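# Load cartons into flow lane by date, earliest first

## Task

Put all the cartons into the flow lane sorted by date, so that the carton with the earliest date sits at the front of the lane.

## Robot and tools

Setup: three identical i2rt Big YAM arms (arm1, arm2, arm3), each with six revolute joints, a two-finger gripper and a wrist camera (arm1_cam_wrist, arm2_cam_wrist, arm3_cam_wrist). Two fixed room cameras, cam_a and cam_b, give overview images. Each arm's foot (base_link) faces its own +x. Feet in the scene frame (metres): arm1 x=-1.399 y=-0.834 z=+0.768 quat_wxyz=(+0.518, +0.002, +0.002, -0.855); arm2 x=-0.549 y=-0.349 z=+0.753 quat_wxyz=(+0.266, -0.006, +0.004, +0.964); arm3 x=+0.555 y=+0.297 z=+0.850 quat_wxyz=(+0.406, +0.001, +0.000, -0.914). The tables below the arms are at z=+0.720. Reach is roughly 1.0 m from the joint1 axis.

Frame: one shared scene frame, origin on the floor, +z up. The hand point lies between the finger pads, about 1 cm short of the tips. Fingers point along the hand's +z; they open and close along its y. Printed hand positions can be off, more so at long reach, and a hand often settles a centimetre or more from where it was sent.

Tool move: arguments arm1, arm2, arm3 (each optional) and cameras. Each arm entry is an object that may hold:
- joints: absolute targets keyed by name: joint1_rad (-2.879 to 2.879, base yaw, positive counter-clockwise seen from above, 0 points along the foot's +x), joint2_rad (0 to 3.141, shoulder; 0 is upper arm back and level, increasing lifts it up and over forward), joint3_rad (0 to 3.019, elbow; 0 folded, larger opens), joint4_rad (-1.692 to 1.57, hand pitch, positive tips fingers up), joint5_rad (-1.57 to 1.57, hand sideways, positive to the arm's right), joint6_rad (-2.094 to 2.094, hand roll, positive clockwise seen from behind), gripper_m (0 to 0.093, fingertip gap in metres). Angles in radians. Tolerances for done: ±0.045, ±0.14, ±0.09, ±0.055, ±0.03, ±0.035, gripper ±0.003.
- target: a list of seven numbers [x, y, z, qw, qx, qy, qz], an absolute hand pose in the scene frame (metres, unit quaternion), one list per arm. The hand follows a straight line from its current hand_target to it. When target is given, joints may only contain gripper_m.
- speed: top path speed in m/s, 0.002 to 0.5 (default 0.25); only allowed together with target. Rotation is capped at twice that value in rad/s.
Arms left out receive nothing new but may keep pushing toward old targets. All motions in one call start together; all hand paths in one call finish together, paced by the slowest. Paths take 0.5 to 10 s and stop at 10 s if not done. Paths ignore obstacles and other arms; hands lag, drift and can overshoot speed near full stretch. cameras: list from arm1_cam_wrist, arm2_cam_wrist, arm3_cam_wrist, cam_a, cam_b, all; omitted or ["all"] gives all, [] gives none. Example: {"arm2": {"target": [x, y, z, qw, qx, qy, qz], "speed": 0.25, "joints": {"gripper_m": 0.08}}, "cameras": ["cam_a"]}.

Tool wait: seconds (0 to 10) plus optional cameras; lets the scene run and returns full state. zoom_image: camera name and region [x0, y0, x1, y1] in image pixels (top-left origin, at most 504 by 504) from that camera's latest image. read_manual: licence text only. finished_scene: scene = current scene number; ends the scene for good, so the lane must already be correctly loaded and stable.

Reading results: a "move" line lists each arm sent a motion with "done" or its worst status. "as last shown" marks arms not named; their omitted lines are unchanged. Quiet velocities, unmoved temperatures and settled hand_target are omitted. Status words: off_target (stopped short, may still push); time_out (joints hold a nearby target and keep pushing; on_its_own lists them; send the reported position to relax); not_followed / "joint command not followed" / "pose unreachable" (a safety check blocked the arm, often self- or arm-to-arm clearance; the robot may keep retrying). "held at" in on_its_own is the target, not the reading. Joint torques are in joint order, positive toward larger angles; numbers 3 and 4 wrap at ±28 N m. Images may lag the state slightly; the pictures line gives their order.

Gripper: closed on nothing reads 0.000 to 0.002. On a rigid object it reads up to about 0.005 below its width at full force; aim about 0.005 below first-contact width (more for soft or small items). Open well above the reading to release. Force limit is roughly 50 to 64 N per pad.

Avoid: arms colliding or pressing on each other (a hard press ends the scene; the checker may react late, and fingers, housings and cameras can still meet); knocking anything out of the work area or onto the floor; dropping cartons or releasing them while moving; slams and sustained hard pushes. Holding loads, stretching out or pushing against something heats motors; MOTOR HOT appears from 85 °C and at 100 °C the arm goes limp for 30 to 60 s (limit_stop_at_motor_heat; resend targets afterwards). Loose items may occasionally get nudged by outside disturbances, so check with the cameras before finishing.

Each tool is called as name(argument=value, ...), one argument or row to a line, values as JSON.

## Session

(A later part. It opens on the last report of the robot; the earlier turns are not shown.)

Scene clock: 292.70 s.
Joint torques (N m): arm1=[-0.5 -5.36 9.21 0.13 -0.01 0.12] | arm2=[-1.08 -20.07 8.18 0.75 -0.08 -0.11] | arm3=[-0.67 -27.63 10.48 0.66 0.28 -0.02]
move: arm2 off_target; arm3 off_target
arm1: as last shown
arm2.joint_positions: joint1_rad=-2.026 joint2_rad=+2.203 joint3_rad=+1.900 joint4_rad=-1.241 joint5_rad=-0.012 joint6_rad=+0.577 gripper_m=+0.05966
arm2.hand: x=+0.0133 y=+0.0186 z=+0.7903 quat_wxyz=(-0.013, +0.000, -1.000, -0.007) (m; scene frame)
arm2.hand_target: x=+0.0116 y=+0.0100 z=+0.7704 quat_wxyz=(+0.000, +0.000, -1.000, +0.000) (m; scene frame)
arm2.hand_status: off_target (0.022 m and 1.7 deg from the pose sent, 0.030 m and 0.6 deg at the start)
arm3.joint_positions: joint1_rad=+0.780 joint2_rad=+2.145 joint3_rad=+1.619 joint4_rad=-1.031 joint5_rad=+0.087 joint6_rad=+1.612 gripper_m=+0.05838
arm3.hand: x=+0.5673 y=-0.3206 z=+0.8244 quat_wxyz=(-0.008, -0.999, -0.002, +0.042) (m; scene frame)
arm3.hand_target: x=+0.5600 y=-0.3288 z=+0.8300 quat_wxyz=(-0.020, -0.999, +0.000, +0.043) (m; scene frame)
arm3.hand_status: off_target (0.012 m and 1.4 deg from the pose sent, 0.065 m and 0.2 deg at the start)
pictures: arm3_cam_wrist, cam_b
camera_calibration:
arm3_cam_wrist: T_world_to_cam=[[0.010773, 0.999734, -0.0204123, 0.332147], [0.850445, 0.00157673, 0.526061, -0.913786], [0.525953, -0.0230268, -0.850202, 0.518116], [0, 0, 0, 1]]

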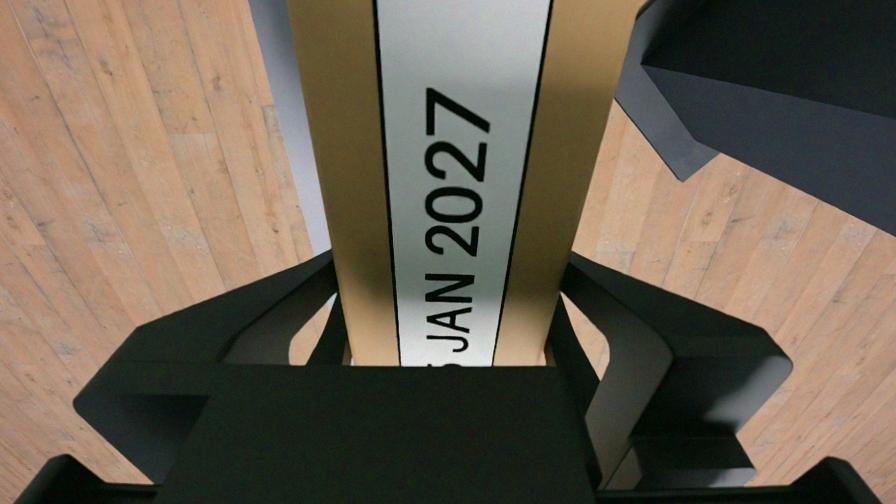

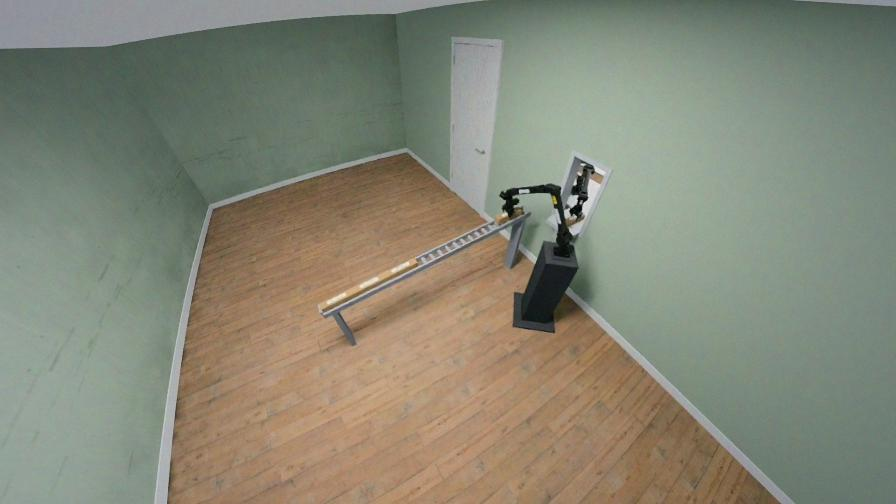

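move(
  arm3={"target":[0.553,-0.354,0.828,0.02,0.998,0,-0.043],"speed":0.06},
  arm2={"joints":{"gripper_m":0.09}},
  cameras=["arm3_cam_wrist","cam_b"],
)

zoom_image(
  camera="cam_b",
  region=[470, 170, 580, 260],
)

Scene clock: 300.93 s.
Joint torques (N m): arm1=[-0.56 -5.48 9.2 0.14 -0.01 0.12] | arm2=[-1.08 -20.07 8.18 0.75 -0.05 -0.11] | arm3=[-0.5 -28.28 14.65 -0.13 0.27 -0.03]
move: arm2 done; arm3 off_target
arm1.joint_positions: joint1_rad=+1.017 joint2_rad=+0.910 joint3_rad=+0.998 joint4_rad=-1.519 joint5_rad=+0.005 joint6_rad=-0.008 gripper_m=+0.08998
arm1.hand: x=-1.2687 y=-1.0577 z=+1.0277 quat_wxyz=(-0.059, -0.490, -0.869, +0.034) (m; scene frame)
arm2.joint_positions: joint1_rad=-2.026 joint2_rad=+2.203 joint3_rad=+1.900 joint4_rad=-1.241 joint5_rad=-0.013 joint6_rad=+0.577 gripper_m=+0.08994
arm2.joint_status: all done
arm2.hand: x=+0.0134 y=+0.0185 z=+0.7903 quat_wxyz=(-0.012, +0.000, -1.000, -0.007) (m; scene frame)
arm3.joint_positions: joint1_rad=+0.765 joint2_rad=+2.201 joint3_rad=+1.672 joint4_rad=-1.051 joint5_rad=+0.087 joint6_rad=+1.599 gripper_m=+0.05838
arm3.hand: x=+0.5587 y=-0.3300 z=+0.8085 quat_wxyz=(+0.003, -0.999, -0.002, +0.043) (m; scene frame)
arm3.hand_target: x=+0.5530 y=-0.3526 z=+0.8285 quat_wxyz=(-0.020, -0.999, +0.000, +0.043) (m; scene frame)
arm3.hand_status: off_target (0.031 m and 2.7 deg from the pose sent, 0.036 m and 1.4 deg at the start)
pictures: arm3_cam_wrist, cam_b
camera_calibration:
arm3_cam_wrist: T_world_to_cam=[[0.0126701, 0.999915, 0.00315943, 0.321241], [0.850922, -0.0124414, 0.525145, -0.902236], [0.52514, -0.00396519, -0.851007, 0.516367], [0, 0, 0, 1]]

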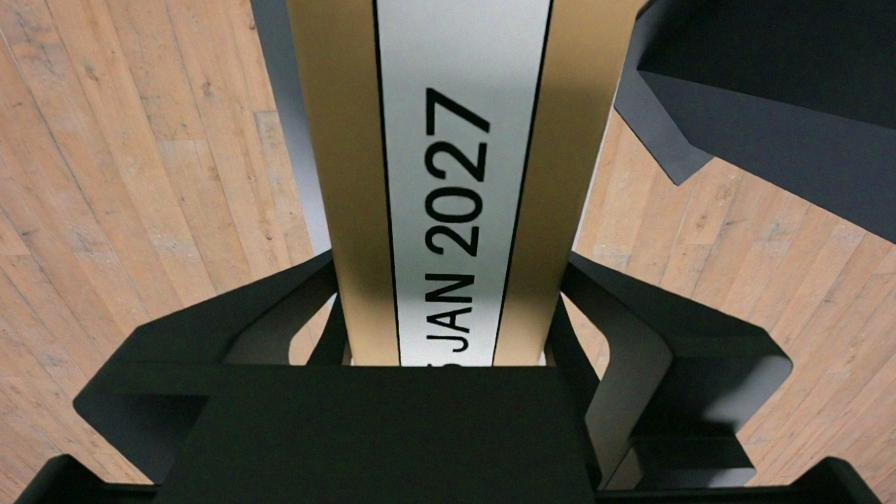

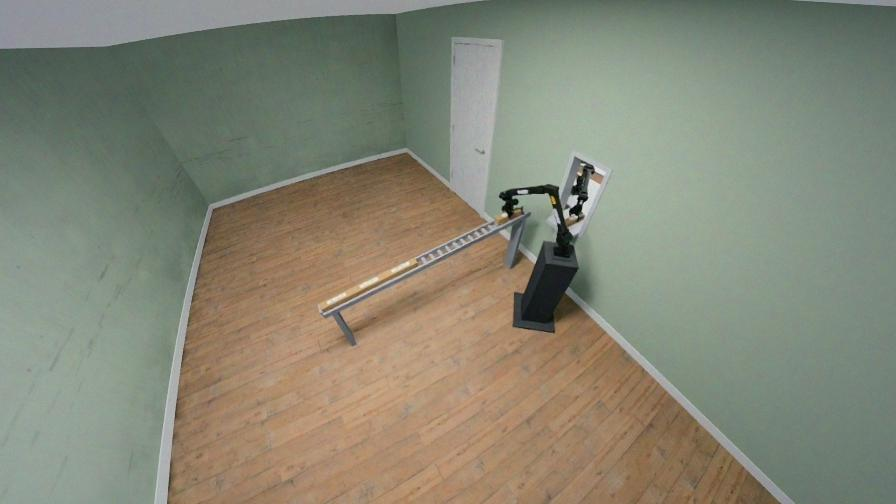

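Scaled by 4.582 from the camera's 896x504 image, which has a finer 1280x720 frame.

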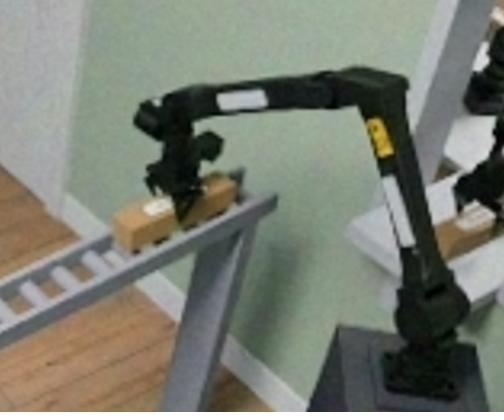

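move(
  arm3={"target":[0.553,-0.344,0.79,0.01,0.998,0,-0.043],"speed":0.05},
  arm2={"target":[-0.01,0.015,0.93,0,0,1,0],"speed":0.15},
  cameras=["arm3_cam_wrist","cam_b"],
)

zoom_image(
  camera="cam_b",
  region=[470, 170, 580, 260],
)

Scene clock: 311.20 s.
Joint torques (N m): arm1=[-0.5 -5.48 9.21 0.13 -0.01 0.12] | arm2=[0.38 -19.25 14.53 -0.23 -0.05 0.09] | arm3=[-0.62 -27.52 11.12 0.73 0.19 -0.01]
move: arm2 off_target; arm3 off_target
arm1: as last shown
arm2.joint_positions: joint1_rad=-2.026 joint2_rad=+2.074 joint3_rad=+2.014 joint4_rad=-1.550 joint5_rad=-0.013 joint6_rad=+0.577 gripper_m=+0.08994
arm2.hand: x=-0.0183 y=+0.0005 z=+0.9149 quat_wxyz=(+0.015, -0.001, -1.000, +0.011) (m; scene frame)
arm2.hand_target: x=-0.0110 y=+0.0144 z=+0.9301 quat_wxyz=(+0.000, +0.000, -1.000, -0.001) (m; scene frame)
arm2.hand_status: off_target (0.022 m and 2.2 deg from the pose sent, 0.142 m and 1.7 deg at the start)
arm3.joint_positions: joint1_rad=+0.765 joint2_rad=+2.231 joint3_rad=+1.672 joint4_rad=-1.016 joint5_rad=+0.088 joint6_rad=+1.599 gripper_m=+0.05838
arm3.hand: x=+0.5586 y=-0.3333 z=+0.7904 quat_wxyz=(+0.001, -0.999, -0.002, +0.043) (m; scene frame)
arm3.hand_target: x=+0.5530 y=-0.3437 z=+0.7902 quat_wxyz=(-0.010, -0.999, +0.000, +0.043) (m; scene frame)
arm3.hand_status: off_target (0.012 m and 1.2 deg from the pose sent, 0.024 m and 1.5 deg at the start)
pictures: arm3_cam_wrist, cam_b
camera_calibration:
arm3_cam_wrist: T_world_to_cam=[[0.0122946, 0.999921, -0.00257435, 0.329355], [0.851432, -0.00911876, 0.524385, -0.891296], [0.52432, -0.00863897, -0.851477, 0.500242], [0, 0, 0, 1]]

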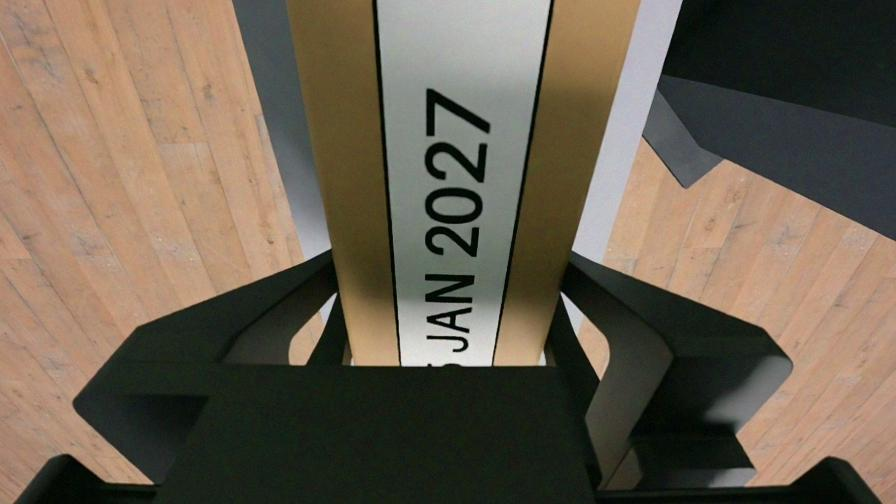

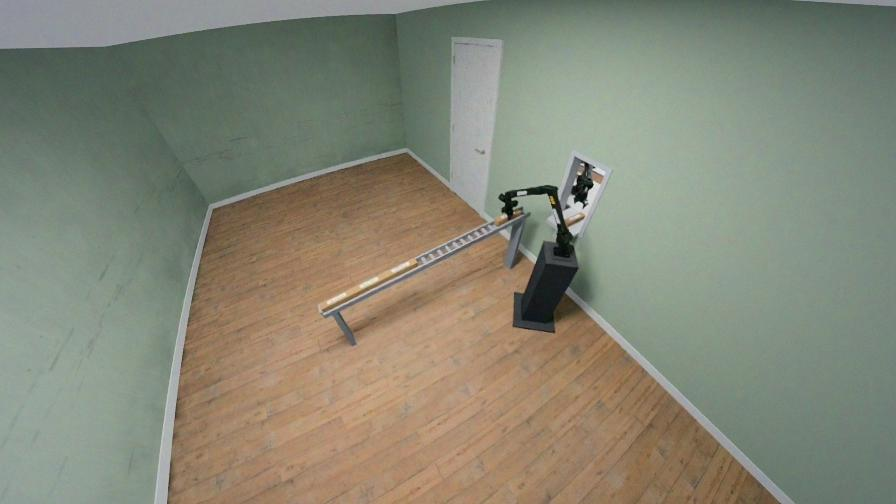

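Scaled by 4.582 from the camera's 896x504 image, which has a finer 1280x720 frame.

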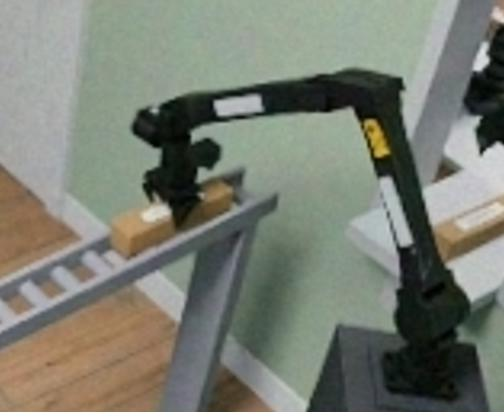

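move(
  arm3={"target":[0.553,-0.340,0.76,0.005,0.998,0,-0.043],"speed":0.04},
  arm2={"joints":{"joint1_rad":-1.85,"joint2_rad":1.0,"joint3_rad":1.0,"joint6_rad":0}},
  cameras=["arm3_cam_wrist","cam_b"],
)

zoom_image(
  camera="cam_b",
  region=[470, 170, 580, 260],
)

Scene clock: 315.83 s.
Joint torques (N m): arm1=[-0.56 -5.48 9.2 0.13 -0.01 0.12] | arm2=[-0.44 -4.13 8.54 0.24 0 -0.13] | arm3=[-0.67 -24.47 9.48 1.48 0.03 0]
move: arm2 done; arm3 off_target
arm1: as last shown
arm2.joint_positions: joint1_rad=-1.847 joint2_rad=+1.005 joint3_rad=+1.020 joint4_rad=-1.555 joint5_rad=-0.016 joint6_rad=+0.012 gripper_m=+0.08995
arm2.joint_status: all done
arm2.hand: x=-0.3593 y=-0.1628 z=+0.9993 quat_wxyz=(-0.013, +0.363, -0.932, -0.006) (m; scene frame)
arm3.joint_positions: joint1_rad=+0.765 joint2_rad=+2.236 joint3_rad=+1.671 joint4_rad=-0.987 joint5_rad=+0.092 joint6_rad=+1.599 gripper_m=+0.05838
arm3.hand: x=+0.5582 y=-0.3390 z=+0.7870 quat_wxyz=(-0.011, -0.999, -0.001, +0.045) (m; scene frame)
arm3.hand_target: x=+0.5532 y=-0.3388 z=+0.7607 quat_wxyz=(-0.005, -0.999, +0.000, +0.043) (m; scene frame)
arm3.hand_status: off_target (0.028 m and 0.7 deg from the pose sent, 0.032 m and 0.7 deg at the start)
pictures: arm3_cam_wrist, cam_b
camera_calibration:
arm3_cam_wrist: T_world_to_cam=[[0.0123264, 0.999606, -0.0252226, 0.352716], [0.853062, 0.00264706, 0.521802, -0.884048], [0.521663, -0.0279484, -0.852693, 0.493432], [0, 0, 0, 1]]

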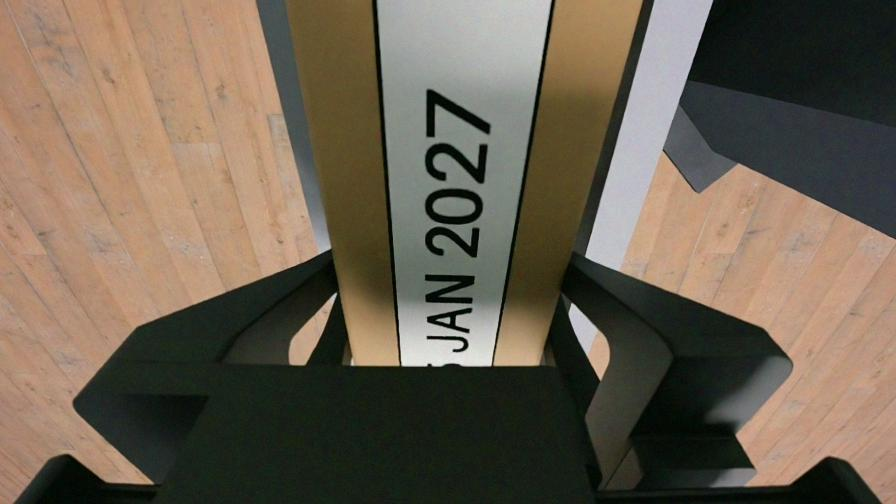

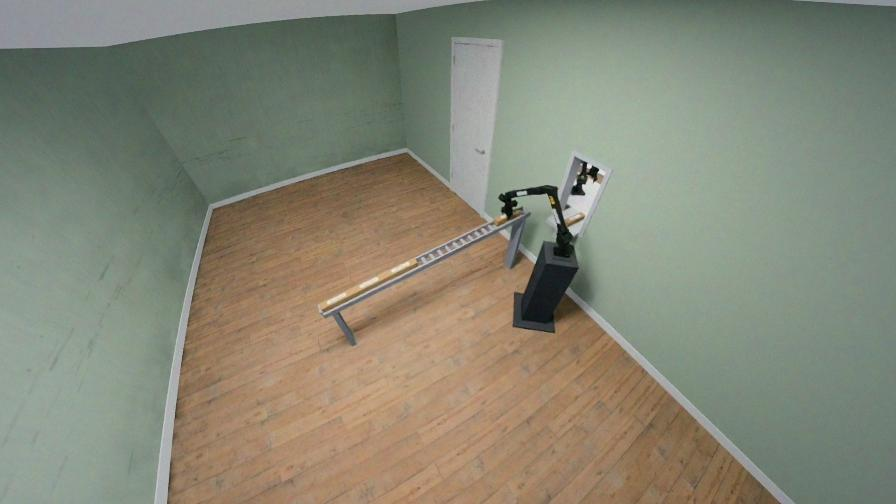

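Scaled by 4.582 from the camera's 896x504 image, which has a finer 1280x720 frame.

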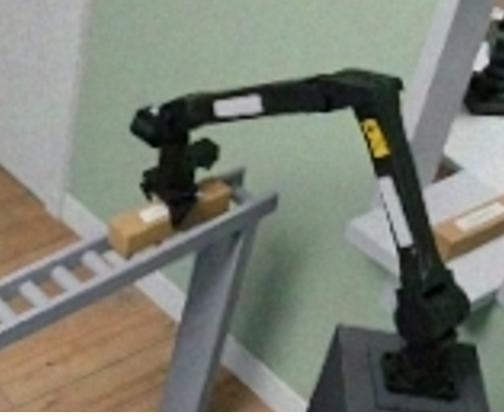

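move(
  arm3={"target":[0.553,-0.328,0.805,0.0,0.999,0,-0.043],"speed":0.05},
  cameras=["arm3_cam_wrist"],
)

move(
  arm3={"target":[0.553,-0.328,0.765,0.0,0.999,0,-0.043],"speed":0.05},
  cameras=["arm3_cam_wrist"],
)

Scene clock: 320.10 s.
Joint torques (N m): arm1=[-0.5 -5.48 9.21 0.14 -0.01 0.12] | arm2=[-0.38 -4.13 8.53 0.23 0 -0.12] | arm3=[-0.5 -30.8 9.06 -0.29 0.05 0.08]
move: arm3 off_target
arm1, arm2: as last shown
arm2.joint_positions: joint1_rad=-1.847 joint2_rad=+1.005 joint3_rad=+1.020 joint4_rad=-1.555 joint5_rad=-0.016 joint6_rad=+0.011 gripper_m=+0.08995
arm2.hand: x=-0.3593 y=-0.1628 z=+0.9993 quat_wxyz=(-0.013, +0.364, -0.931, -0.006) (m; scene frame)
arm3.joint_positions: joint1_rad=+0.765 joint2_rad=+2.224 joint3_rad=+1.654 joint4_rad=-1.014 joint5_rad=+0.092 joint6_rad=+1.591 gripper_m=+0.05838
arm3.hand: x=+0.5578 y=-0.3269 z=+0.7885 quat_wxyz=(+0.005, -0.999, -0.005, +0.045) (m; scene frame)
arm3.hand_target: x=+0.5531 y=-0.3279 z=+0.8047 quat_wxyz=(+0.000, -0.999, +0.000, +0.043) (m; scene frame)
arm3.hand_status: off_target (0.017 m and 0.9 deg from the pose sent, 0.022 m and 1.2 deg at the start)
pictures: arm3_cam_wrist
camera_calibration:
arm3_cam_wrist: T_world_to_cam=[[0.00503298, 0.99996, 0.00744225, 0.319119], [0.85362, -0.00817274, 0.520831, -0.887635], [0.520871, 0.00373153, -0.853627, 0.506798], [0, 0, 0, 1]]

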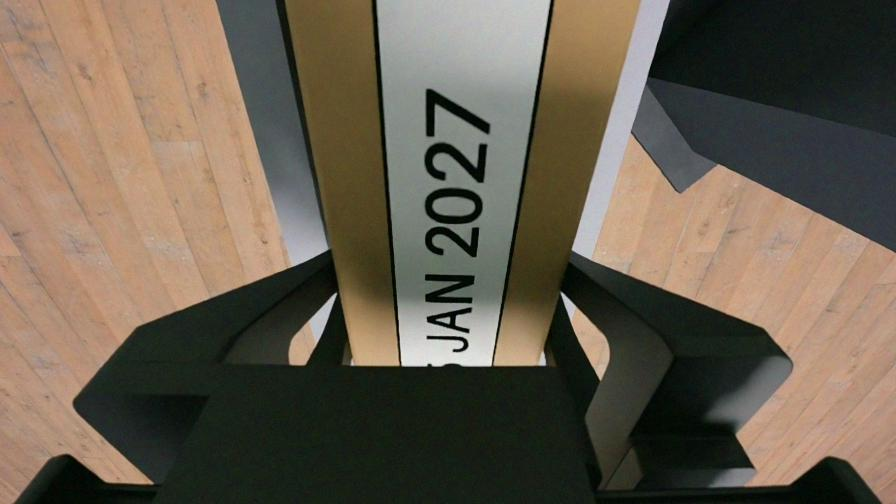

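Scene clock: 321.40 s.
Joint torques (N m): arm1=[-0.56 -5.48 9.2 0.13 -0.01 0.12] | arm2=[-0.32 -4.07 8.51 0.24 -0.01 -0.12] | arm3=[-0.38 -25.29 8.5 1.46 0.03 0.01]
move: arm3 off_target
arm1, arm2: as last shown
arm3.joint_positions: joint1_rad=+0.765 joint2_rad=+2.223 joint3_rad=+1.643 joint4_rad=-0.989 joint5_rad=+0.092 joint6_rad=+1.596 gripper_m=+0.05838
arm3.hand: x=+0.5578 y=-0.3282 z=+0.7856 quat_wxyz=(-0.002, -0.999, -0.003, +0.045) (m; scene frame)
arm3.hand_target: x=+0.5532 y=-0.3273 z=+0.7655 quat_wxyz=(+0.000, -0.999, +0.000, +0.043) (m; scene frame)
arm3.hand_status: off_target (0.021 m and 0.5 deg from the pose sent, 0.024 m and 0.9 deg at the start)
pictures: arm3_cam_wrist
camera_calibration:
arm3_cam_wrist: T_world_to_cam=[[0.00924285, 0.999927, -0.00780147, 0.330044], [0.853362, -0.00382083, 0.521305, -0.884985], [0.521237, -0.0114758, -0.853335, 0.498897], [0, 0, 0, 1]]

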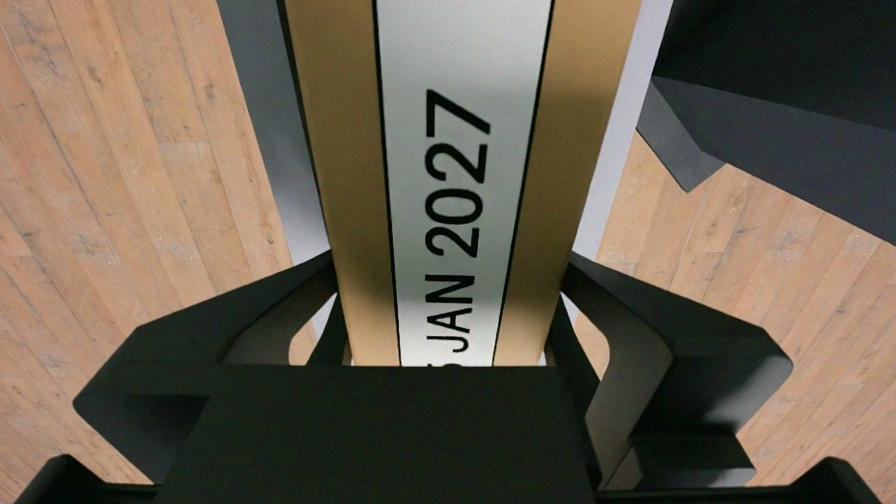

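move(
  arm3={"target":[0.553,-0.334,0.80,0.0,0.999,0,-0.043],"speed":0.04},
  cameras=[],
)

move(
  arm3={"target":[0.553,-0.334,0.763,0.0,0.999,0,-0.043],"speed":0.04},
  cameras=["arm3_cam_wrist","cam_b"],
)

zoom_image(
  camera="cam_b",
  region=[470, 170, 580, 260],
)

Scene clock: 325.17 s.
Joint torques (N m): arm1=[-0.56 -5.48 9.21 0.13 -0.01 0.12] | arm2=[-0.32 -4.07 8.53 0.24 -0.01 -0.12] | arm3=[-0.32 -28.63 11.9 -0.51 0.03 0.1]
move: arm3 off_target
arm1, arm2: as last shown
arm3.joint_positions: joint1_rad=+0.765 joint2_rad=+2.221 joint3_rad=+1.644 joint4_rad=-1.009 joint5_rad=+0.092 joint6_rad=+1.591 gripper_m=+0.05839
arm3.hand: x=+0.5577 y=-0.3241 z=+0.7872 quat_wxyz=(+0.007, -0.999, -0.006, +0.045) (m; scene frame)
arm3.hand_target: x=+0.5530 y=-0.3336 z=+0.8000 quat_wxyz=(+0.000, -0.999, +0.000, +0.043) (m; scene frame)
arm3.hand_status: off_target (0.017 m and 1.0 deg from the pose sent, 0.016 m and 0.5 deg at the start)
pictures: none

Scene clock: 326.60 s.
Joint torques (N m): arm1=[-0.56 -5.42 9.2 0.13 -0.01 0.12] | arm2=[-0.38 -4.13 8.53 0.24 -0.01 -0.12] | arm3=[-0.38 -23.71 10.52 1.2 0.03 0.02]
move: arm3 off_target
arm1, arm2: as last shown
arm3.joint_positions: joint1_rad=+0.765 joint2_rad=+2.221 joint3_rad=+1.644 joint4_rad=-0.989 joint5_rad=+0.092 joint6_rad=+1.598 gripper_m=+0.05838
arm3.hand: x=+0.5578 y=-0.3289 z=+0.7869 quat_wxyz=(-0.003, -0.999, -0.002, +0.045) (m; scene frame)
arm3.hand_target: x=+0.5531 y=-0.3328 z=+0.7636 quat_wxyz=(+0.000, -0.999, +0.000, +0.043) (m; scene frame)
arm3.hand_status: off_target (0.025 m and 0.5 deg from the pose sent, 0.027 m and 1.0 deg at the start)
pictures: arm3_cam_wrist, cam_b
camera_calibration:
arm3_cam_wrist: T_world_to_cam=[[0.0111478, 0.999885, -0.0102591, 0.331634], [0.853312, -0.00416411, 0.521384, -0.885823], [0.521282, -0.0145665, -0.85326, 0.498878], [0, 0, 0, 1]]

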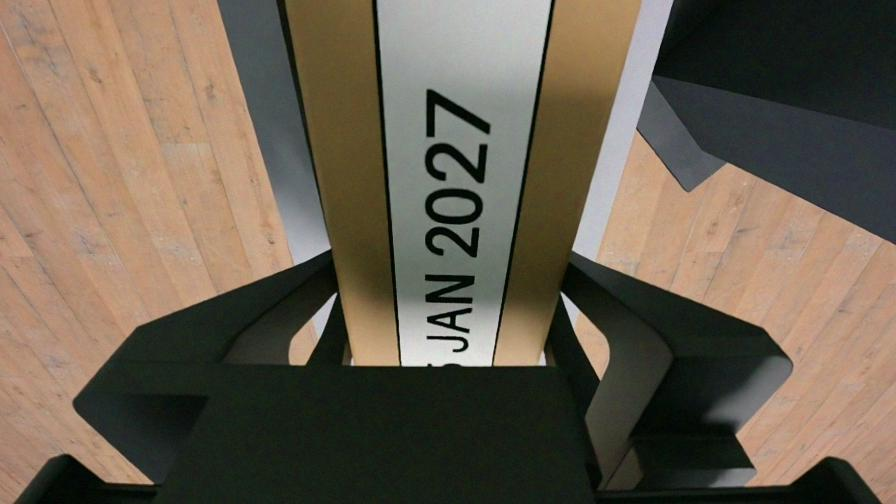

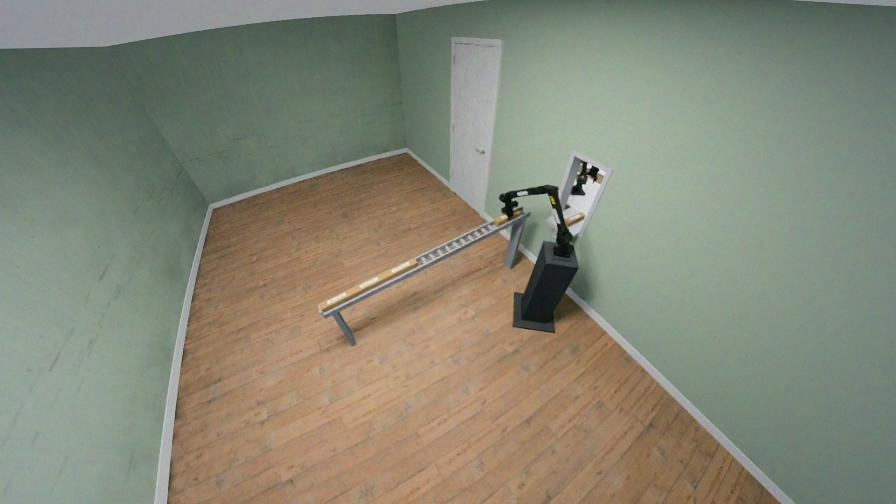

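Scaled by 4.582 from the camera's 896x504 image, which has a finer 1280x720 frame.

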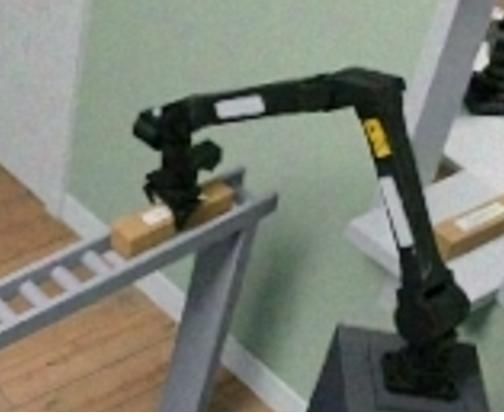

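move(
  arm3={"joints":{"gripper_m":0.075}},
  arm2={"joints":{"joint1_rad":0.5}},
  cameras=["arm3_cam_wrist","cam_b"],
)

zoom_image(
  camera="cam_b",
  region=[310, 170, 550, 330],
)

Scene clock: 336.00 s.
Joint torques (N m): arm1=[-0.56 -5.42 9.17 0.14 -0.02 0.12] | arm2=[0.26 -4.19 8.51 0.21 0.03 -0.11] | arm3=[-0.5 -25.41 10.37 0.66 0.09 0.01]
move: arm2 done; arm3 done
Joint velocities: arm1=[within noise] | arm2=[within noise] | arm3=[0.005 -0.044 -0.007 0.012 0.007 0.007 0]
arm1: as last shown
arm2.joint_positions: joint1_rad=+0.496 joint2_rad=+1.005 joint3_rad=+1.020 joint4_rad=-1.555 joint5_rad=-0.017 joint6_rad=+0.009 gripper_m=+0.08998
arm2.joint_status: all done
arm2.hand: x=-0.8162 y=-0.3372 z=+0.9970 quat_wxyz=(+0.014, +1.000, -0.026, -0.010) (m; scene frame)
arm3.joint_positions: joint1_rad=+0.765 joint2_rad=+2.236 joint3_rad=+1.644 joint4_rad=-0.974 joint5_rad=+0.091 joint6_rad=+1.598 gripper_m=+0.07494
arm3.joint_status: all done
arm3.hand: x=+0.5581 y=-0.3297 z=+0.7779 quat_wxyz=(-0.003, -0.999, -0.002, +0.044) (m; scene frame)
pictures: arm3_cam_wrist, cam_b
camera_calibration:
arm3_cam_wrist: T_world_to_cam=[[0.0115359, 0.999877, -0.0106257, 0.33239], [0.852706, -0.00428665, 0.522374, -0.881809], [0.522264, -0.0150866, -0.85265, 0.489867], [0, 0, 0, 1]]

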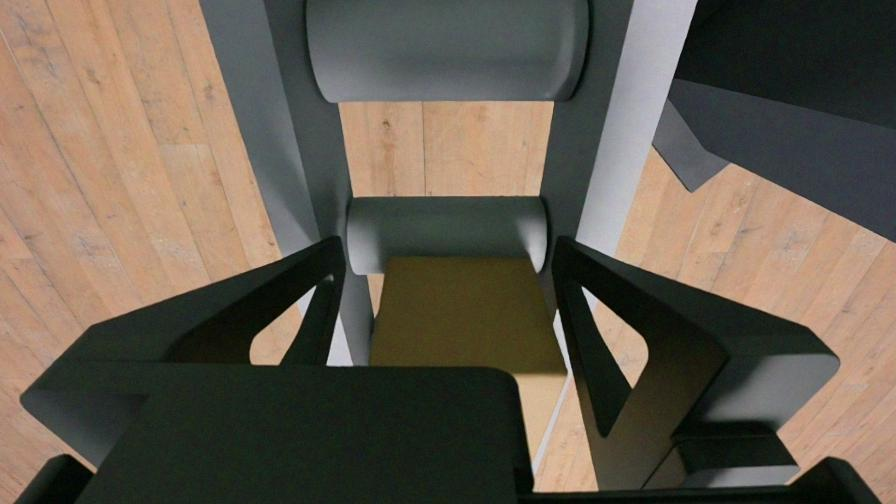

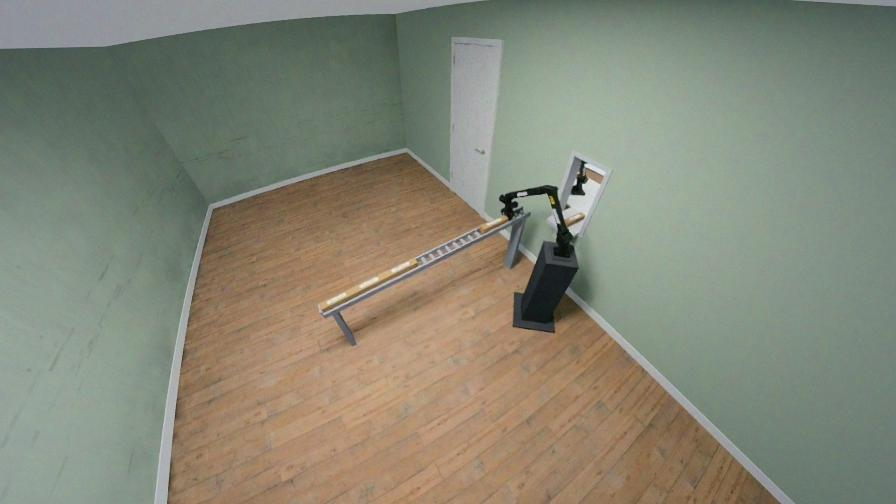

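Scaled by 2.100 from the camera's 896x504 image, which has a finer 1280x720 frame.

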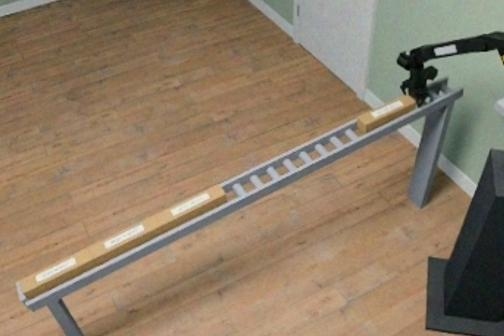

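move(
  arm3={"target":[0.6,-0.30,0.95,0,1,0,0],"joints":{"gripper_m":0.092},"speed":0.2},
  arm2={"target":[-0.865,-0.585,0.86,0,0.707,0.707,0],"speed":0.2},
  cameras=["arm2_cam_wrist","cam_b"],
)

move(
  arm3={"target":[0.27,0.07,1.03,0,1,0,0],"speed":0.3},
  cameras=["arm2_cam_wrist","cam_b"],
)

zoom_image(
  camera="cam_b",
  region=[310, 170, 550, 330],
)

Scene clock: 345.17 s.
Joint torques (N m): arm1=[-0.62 -5.36 9.2 0.14 -0.01 0.12] | arm2=[0.67 -8.18 13.01 0.58 -0.08 -0.15] | arm3=[1.2 -25.7 14.02 -0.12 0.03 0.16]
move: arm2 off_target; arm3 off_target
arm1.joint_positions: joint1_rad=+1.017 joint2_rad=+0.910 joint3_rad=+0.998 joint4_rad=-1.519 joint5_rad=+0.005 joint6_rad=-0.008 gripper_m=+0.08998
arm1.hand: x=-1.2687 y=-1.0577 z=+1.0277 quat_wxyz=(-0.059, -0.490, -0.869, +0.034) (m; scene frame)
arm2.joint_positions: joint1_rad=+1.184 joint2_rad=+1.443 joint3_rad=+0.969 joint4_rad=-1.144 joint5_rad=+0.014 joint6_rad=-0.906 gripper_m=+0.08998
arm2.hand: x=-0.8463 y=-0.5674 z=+0.8476 quat_wxyz=(+0.003, +0.714, +0.700, +0.024) (m; scene frame)
arm2.hand_target: x=-0.8640 y=-0.5844 z=+0.8606 quat_wxyz=(+0.000, +0.707, +0.707, +0.000) (m; scene frame)
arm2.hand_status: off_target (0.029 m and 3.0 deg from the pose sent, 0.287 m and 93.0 deg at the start)
arm3.joint_positions: joint1_rad=+0.801 joint2_rad=+1.973 joint3_rad=+1.645 joint4_rad=-1.277 joint5_rad=+0.004 joint6_rad=+1.639 gripper_m=+0.09191
arm3.joint_status: all done
arm3.hand: x=+0.5921 y=-0.2872 z=+0.9337 quat_wxyz=(+0.017, -1.000, +0.001, +0.002) (m; scene frame)
arm3.hand_target: x=+0.5999 y=-0.2993 z=+0.9502 quat_wxyz=(+0.000, -1.000, +0.000, +0.000) (m; scene frame)
arm3.hand_status: off_target (0.022 m and 2.0 deg from the pose sent, 0.180 m and 5.1 deg at the start)
pictures: arm2_cam_wrist, cam_b
camera_calibration:
arm2_cam_wrist: T_world_to_cam=[[-0.999565, 0.0147654, -0.0255428, -0.817834], [-0.00311767, 0.808048, 0.589109, -0.0354511], [0.0293382, 0.588932, -0.80765, 1.16642], [0, 0, 0, 1]]

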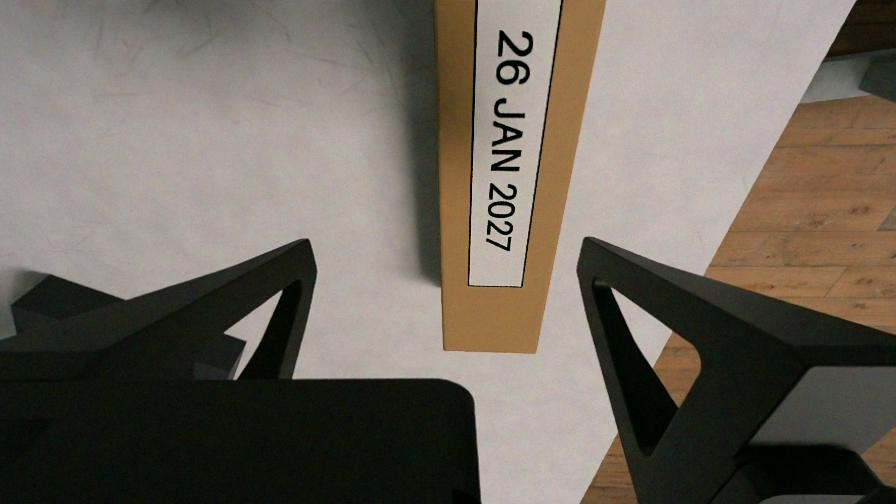

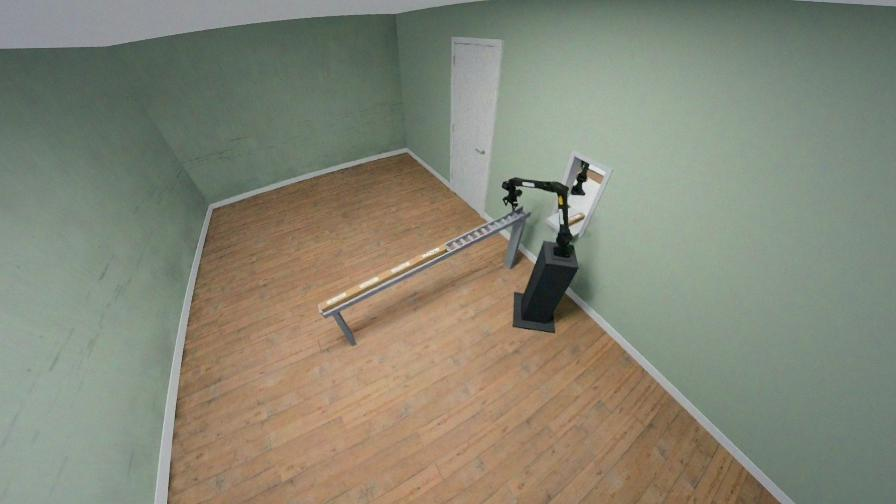

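Scene clock: 347.97 s.
Joint torques (N m): arm1=[-0.62 -5.36 9.2 0.13 -0.01 0.12] | arm2=[0.67 -8.12 13.01 0.57 -0.08 -0.13] | arm3=[-0.26 -12.57 12.53 -0.01 0 -0.06]
move: arm3 done
arm1, arm2: as last shown
arm2.joint_positions: joint1_rad=+1.184 joint2_rad=+1.443 joint3_rad=+0.969 joint4_rad=-1.144 joint5_rad=+0.014 joint6_rad=-0.907 gripper_m=+0.08998
arm2.hand: x=-0.8463 y=-0.5674 z=+0.8476 quat_wxyz=(+0.003, +0.713, +0.700, +0.024) (m; scene frame)
arm3.joint_positions: joint1_rad=-0.151 joint2_rad=+1.311 joint3_rad=+1.063 joint4_rad=-1.328 joint5_rad=+0.004 joint6_rad=+0.686 gripper_m=+0.09191
arm3.hand: x=+0.2753 y=+0.0710 z=+1.0238 quat_wxyz=(+0.003, -1.000, +0.001, -0.002) (m; scene frame)
arm3.hand_target: x=+0.2701 y=+0.0700 z=+1.0301 quat_wxyz=(+0.000, -1.000, +0.000, +0.000) (m; scene frame)
arm3.hand_status: done (0.008 m and 0.4 deg from the pose sent, 0.491 m and 2.0 deg at the start)
pictures: arm2_cam_wrist, cam_b
camera_calibration:
arm2_cam_wrist: T_world_to_cam=[[-0.999575, 0.0140029, -0.025565, -0.818257], [-0.00374633, 0.808063, 0.589085, -0.0359543], [0.0289071, 0.58893, -0.807667, 1.16607], [0, 0, 0, 1]]

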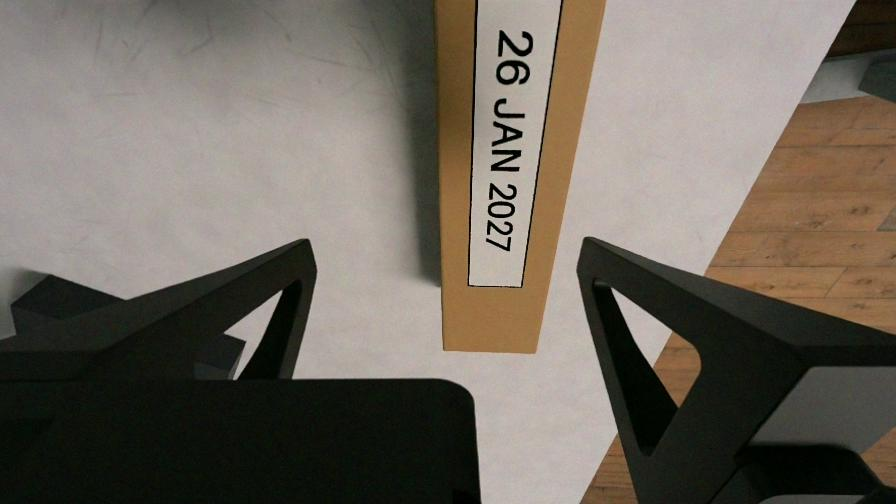

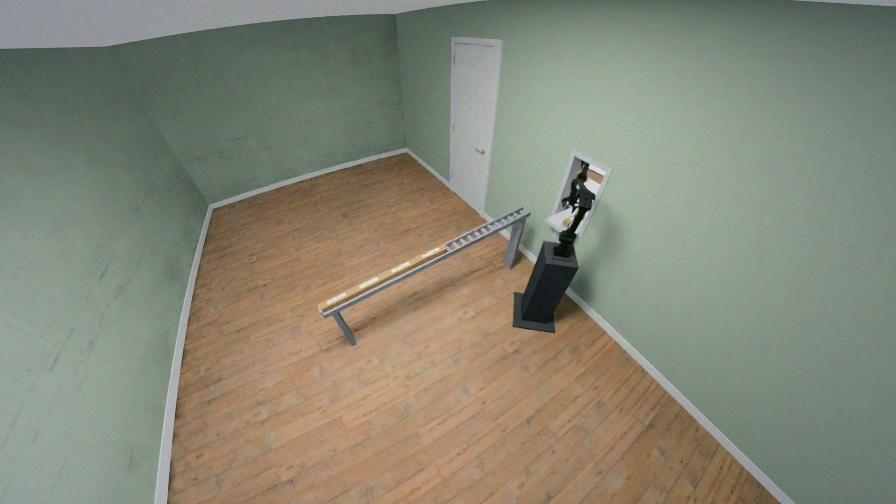

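Scaled by 2.100 from the camera's 896x504 image, which has a finer 1280x720 frame.

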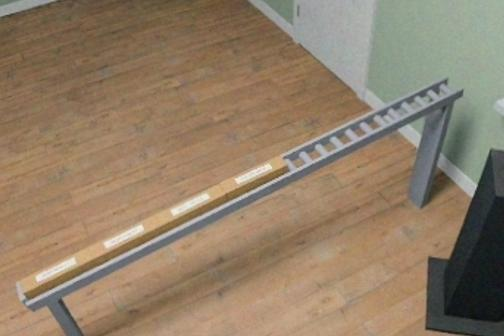

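move(
  arm3={"target":[0.0,0.008,0.87,0,1,0,0],"speed":0.2},
  arm2={"target":[-0.887,-0.592,0.85,0,0.707,0.707,0],"speed":0.1},
  cameras=["arm2_cam_wrist","arm3_cam_wrist"],
)

Scene clock: 353.00 s.
Joint torques (N m): arm1=[-0.56 -5.42 9.21 0.12 -0.01 0.12] | arm2=[-0.62 -8.94 13 0.57 -0.06 -0.12] | arm3=[-0.44 -24.82 13.64 0.05 -0.02 -0.03]
move: arm2 off_target; arm3 off_target
arm1: as last shown
arm2.joint_positions: joint1_rad=+1.183 joint2_rad=+1.507 joint3_rad=+1.013 joint4_rad=-1.123 joint5_rad=+0.014 joint6_rad=-0.926 gripper_m=+0.08998
arm2.hand: x=-0.8634 y=-0.5800 z=+0.8388 quat_wxyz=(+0.004, +0.707, +0.707, +0.023) (m; scene frame)
arm2.hand_target: x=-0.8861 y=-0.5912 z=+0.8507 quat_wxyz=(+0.000, +0.707, +0.707, +0.000) (m; scene frame)
arm2.hand_status: off_target (0.029 m and 2.7 deg from the pose sent, 0.048 m and 3.0 deg at the start)
arm3.joint_positions: joint1_rad=-0.347 joint2_rad=+2.082 joint3_rad=+1.656 joint4_rad=-1.145 joint5_rad=+0.003 joint6_rad=+0.491 gripper_m=+0.09191
arm3.hand: x=+0.0119 y=+0.0094 z=+0.8730 quat_wxyz=(+0.001, -1.000, +0.001, +0.000) (m; scene frame)
arm3.hand_target: x=+0.0004 y=+0.0082 z=+0.8700 quat_wxyz=(+0.000, -1.000, +0.000, +0.000) (m; scene frame)
arm3.hand_status: off_target (0.012 m and 0.2 deg from the pose sent, 0.322 m and 0.4 deg at the start)
pictures: arm2_cam_wrist, arm3_cam_wrist
camera_calibration:
arm2_cam_wrist: T_world_to_cam=[[-0.999681, -0.00429878, -0.0248995, -0.846659], [-0.0181178, 0.808828, 0.587766, -0.0315076], [0.0176127, 0.58803, -0.808648, 1.1575], [0, 0, 0, 1]]
arm3_cam_wrist: T_world_to_cam=[[0.0168761, 0.999858, 0.000371562, -0.00903076], [0.803191, -0.013778, 0.595562, -0.527505], [0.595482, -0.00975234, -0.803309, 0.817301], [0, 0, 0, 1]]

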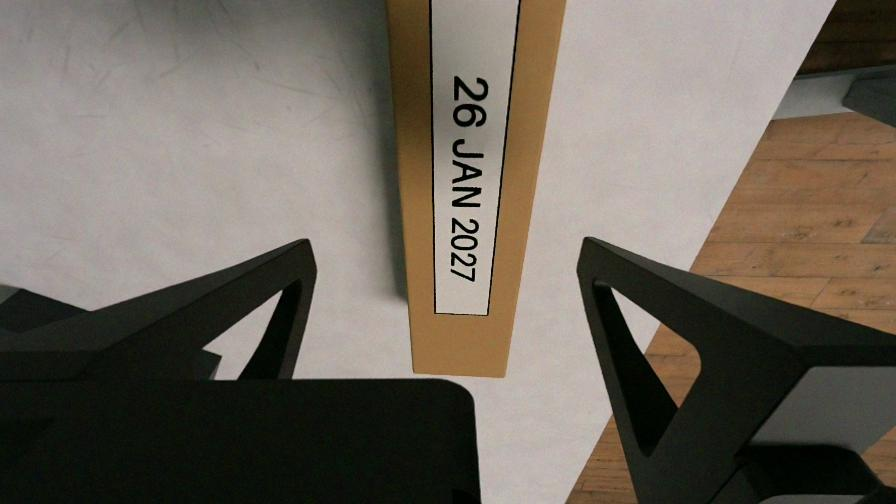

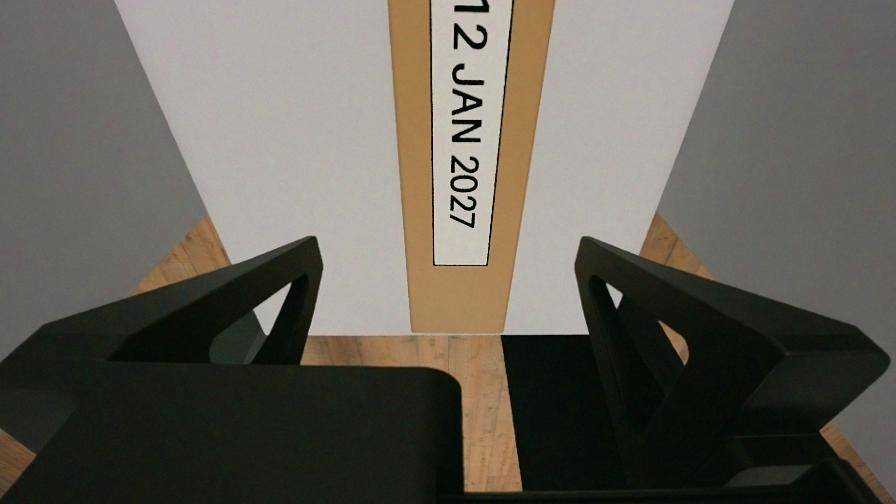

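move(
  arm3={"target":[-0.002,0.018,0.77,0,1,0,0],"speed":0.1},
  arm2={"target":[-0.876,-0.592,0.84,0,0.707,0.707,0],"speed":0.1},
  cameras=["arm2_cam_wrist","arm3_cam_wrist"],
)

Scene clock: 358.10 s.
Joint torques (N m): arm1=[-0.5 -5.42 9.2 0.1 -0.01 0.11] | arm2=[0.5 -9.47 10.11 0.73 -0.09 0.02] | arm3=[-0.5 -25.58 9.32 0.83 -0.01 -0.03]
move: arm2 done; arm3 off_target
arm1: as last shown
arm2.joint_positions: joint1_rad=+1.183 joint2_rad=+1.507 joint3_rad=+1.013 joint4_rad=-1.092 joint5_rad=+0.014 joint6_rad=-0.926 gripper_m=+0.08998
arm2.hand: x=-0.8694 y=-0.5846 z=+0.8386 quat_wxyz=(+0.001, +0.707, +0.707, +0.008) (m; scene frame)
arm2.hand_target: x=-0.8759 y=-0.5919 z=+0.8402 quat_wxyz=(+0.000, +0.707, +0.707, +0.000) (m; scene frame)
arm2.hand_status: done (0.010 m and 0.9 deg from the pose sent, 0.017 m and 2.7 deg at the start)
arm3.joint_positions: joint1_rad=-0.359 joint2_rad=+2.207 joint3_rad=+1.623 joint4_rad=-0.968 joint5_rad=+0.003 joint6_rad=+0.475 gripper_m=+0.09191
arm3.hand: x=-0.0008 y=+0.0114 z=+0.7875 quat_wxyz=(-0.003, -1.000, -0.001, +0.008) (m; scene frame)
arm3.hand_target: x=-0.0014 y=+0.0181 z=+0.7702 quat_wxyz=(+0.000, -1.000, +0.000, +0.000) (m; scene frame)
arm3.hand_status: off_target (0.019 m and 1.0 deg from the pose sent, 0.104 m and 0.2 deg at the start)
pictures: arm2_cam_wrist, arm3_cam_wrist
camera_calibration:
arm2_cam_wrist: T_world_to_cam=[[-0.99999, -0.00445203, -0.000117132, -0.873894], [-0.00371602, 0.819599, 0.572926, 0.00347759], [-0.00245468, 0.572921, -0.819607, 1.143], [0, 0, 0, 1]]
arm3_cam_wrist: T_world_to_cam=[[0.0137673, 0.999867, -0.00875005, -0.00357971], [0.812881, -0.00609599, 0.582398, -0.45606], [0.582267, -0.0151308, -0.812857, 0.763807], [0, 0, 0, 1]]

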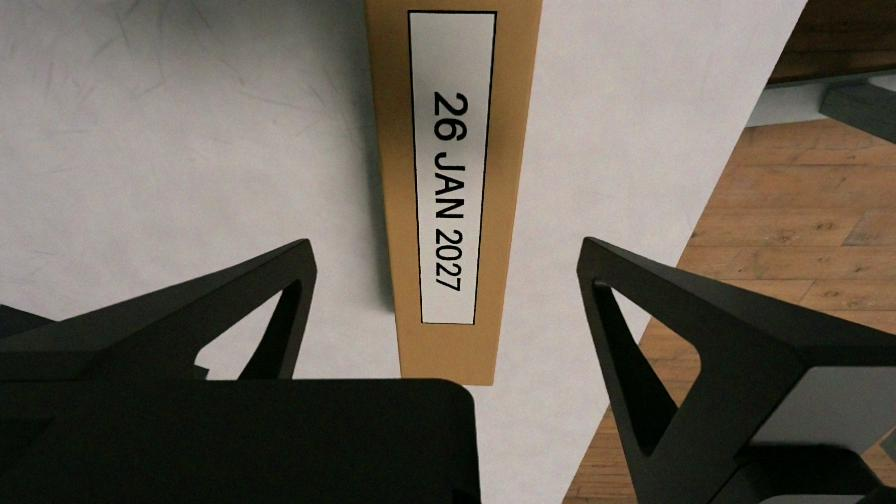

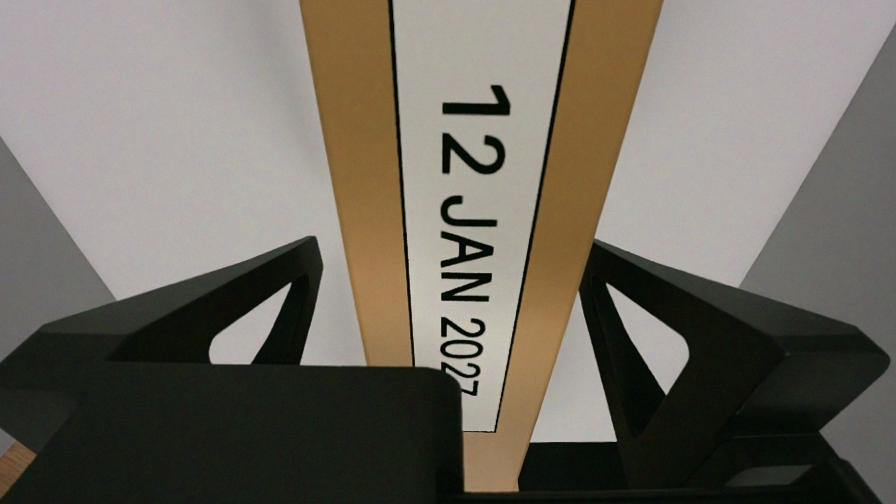

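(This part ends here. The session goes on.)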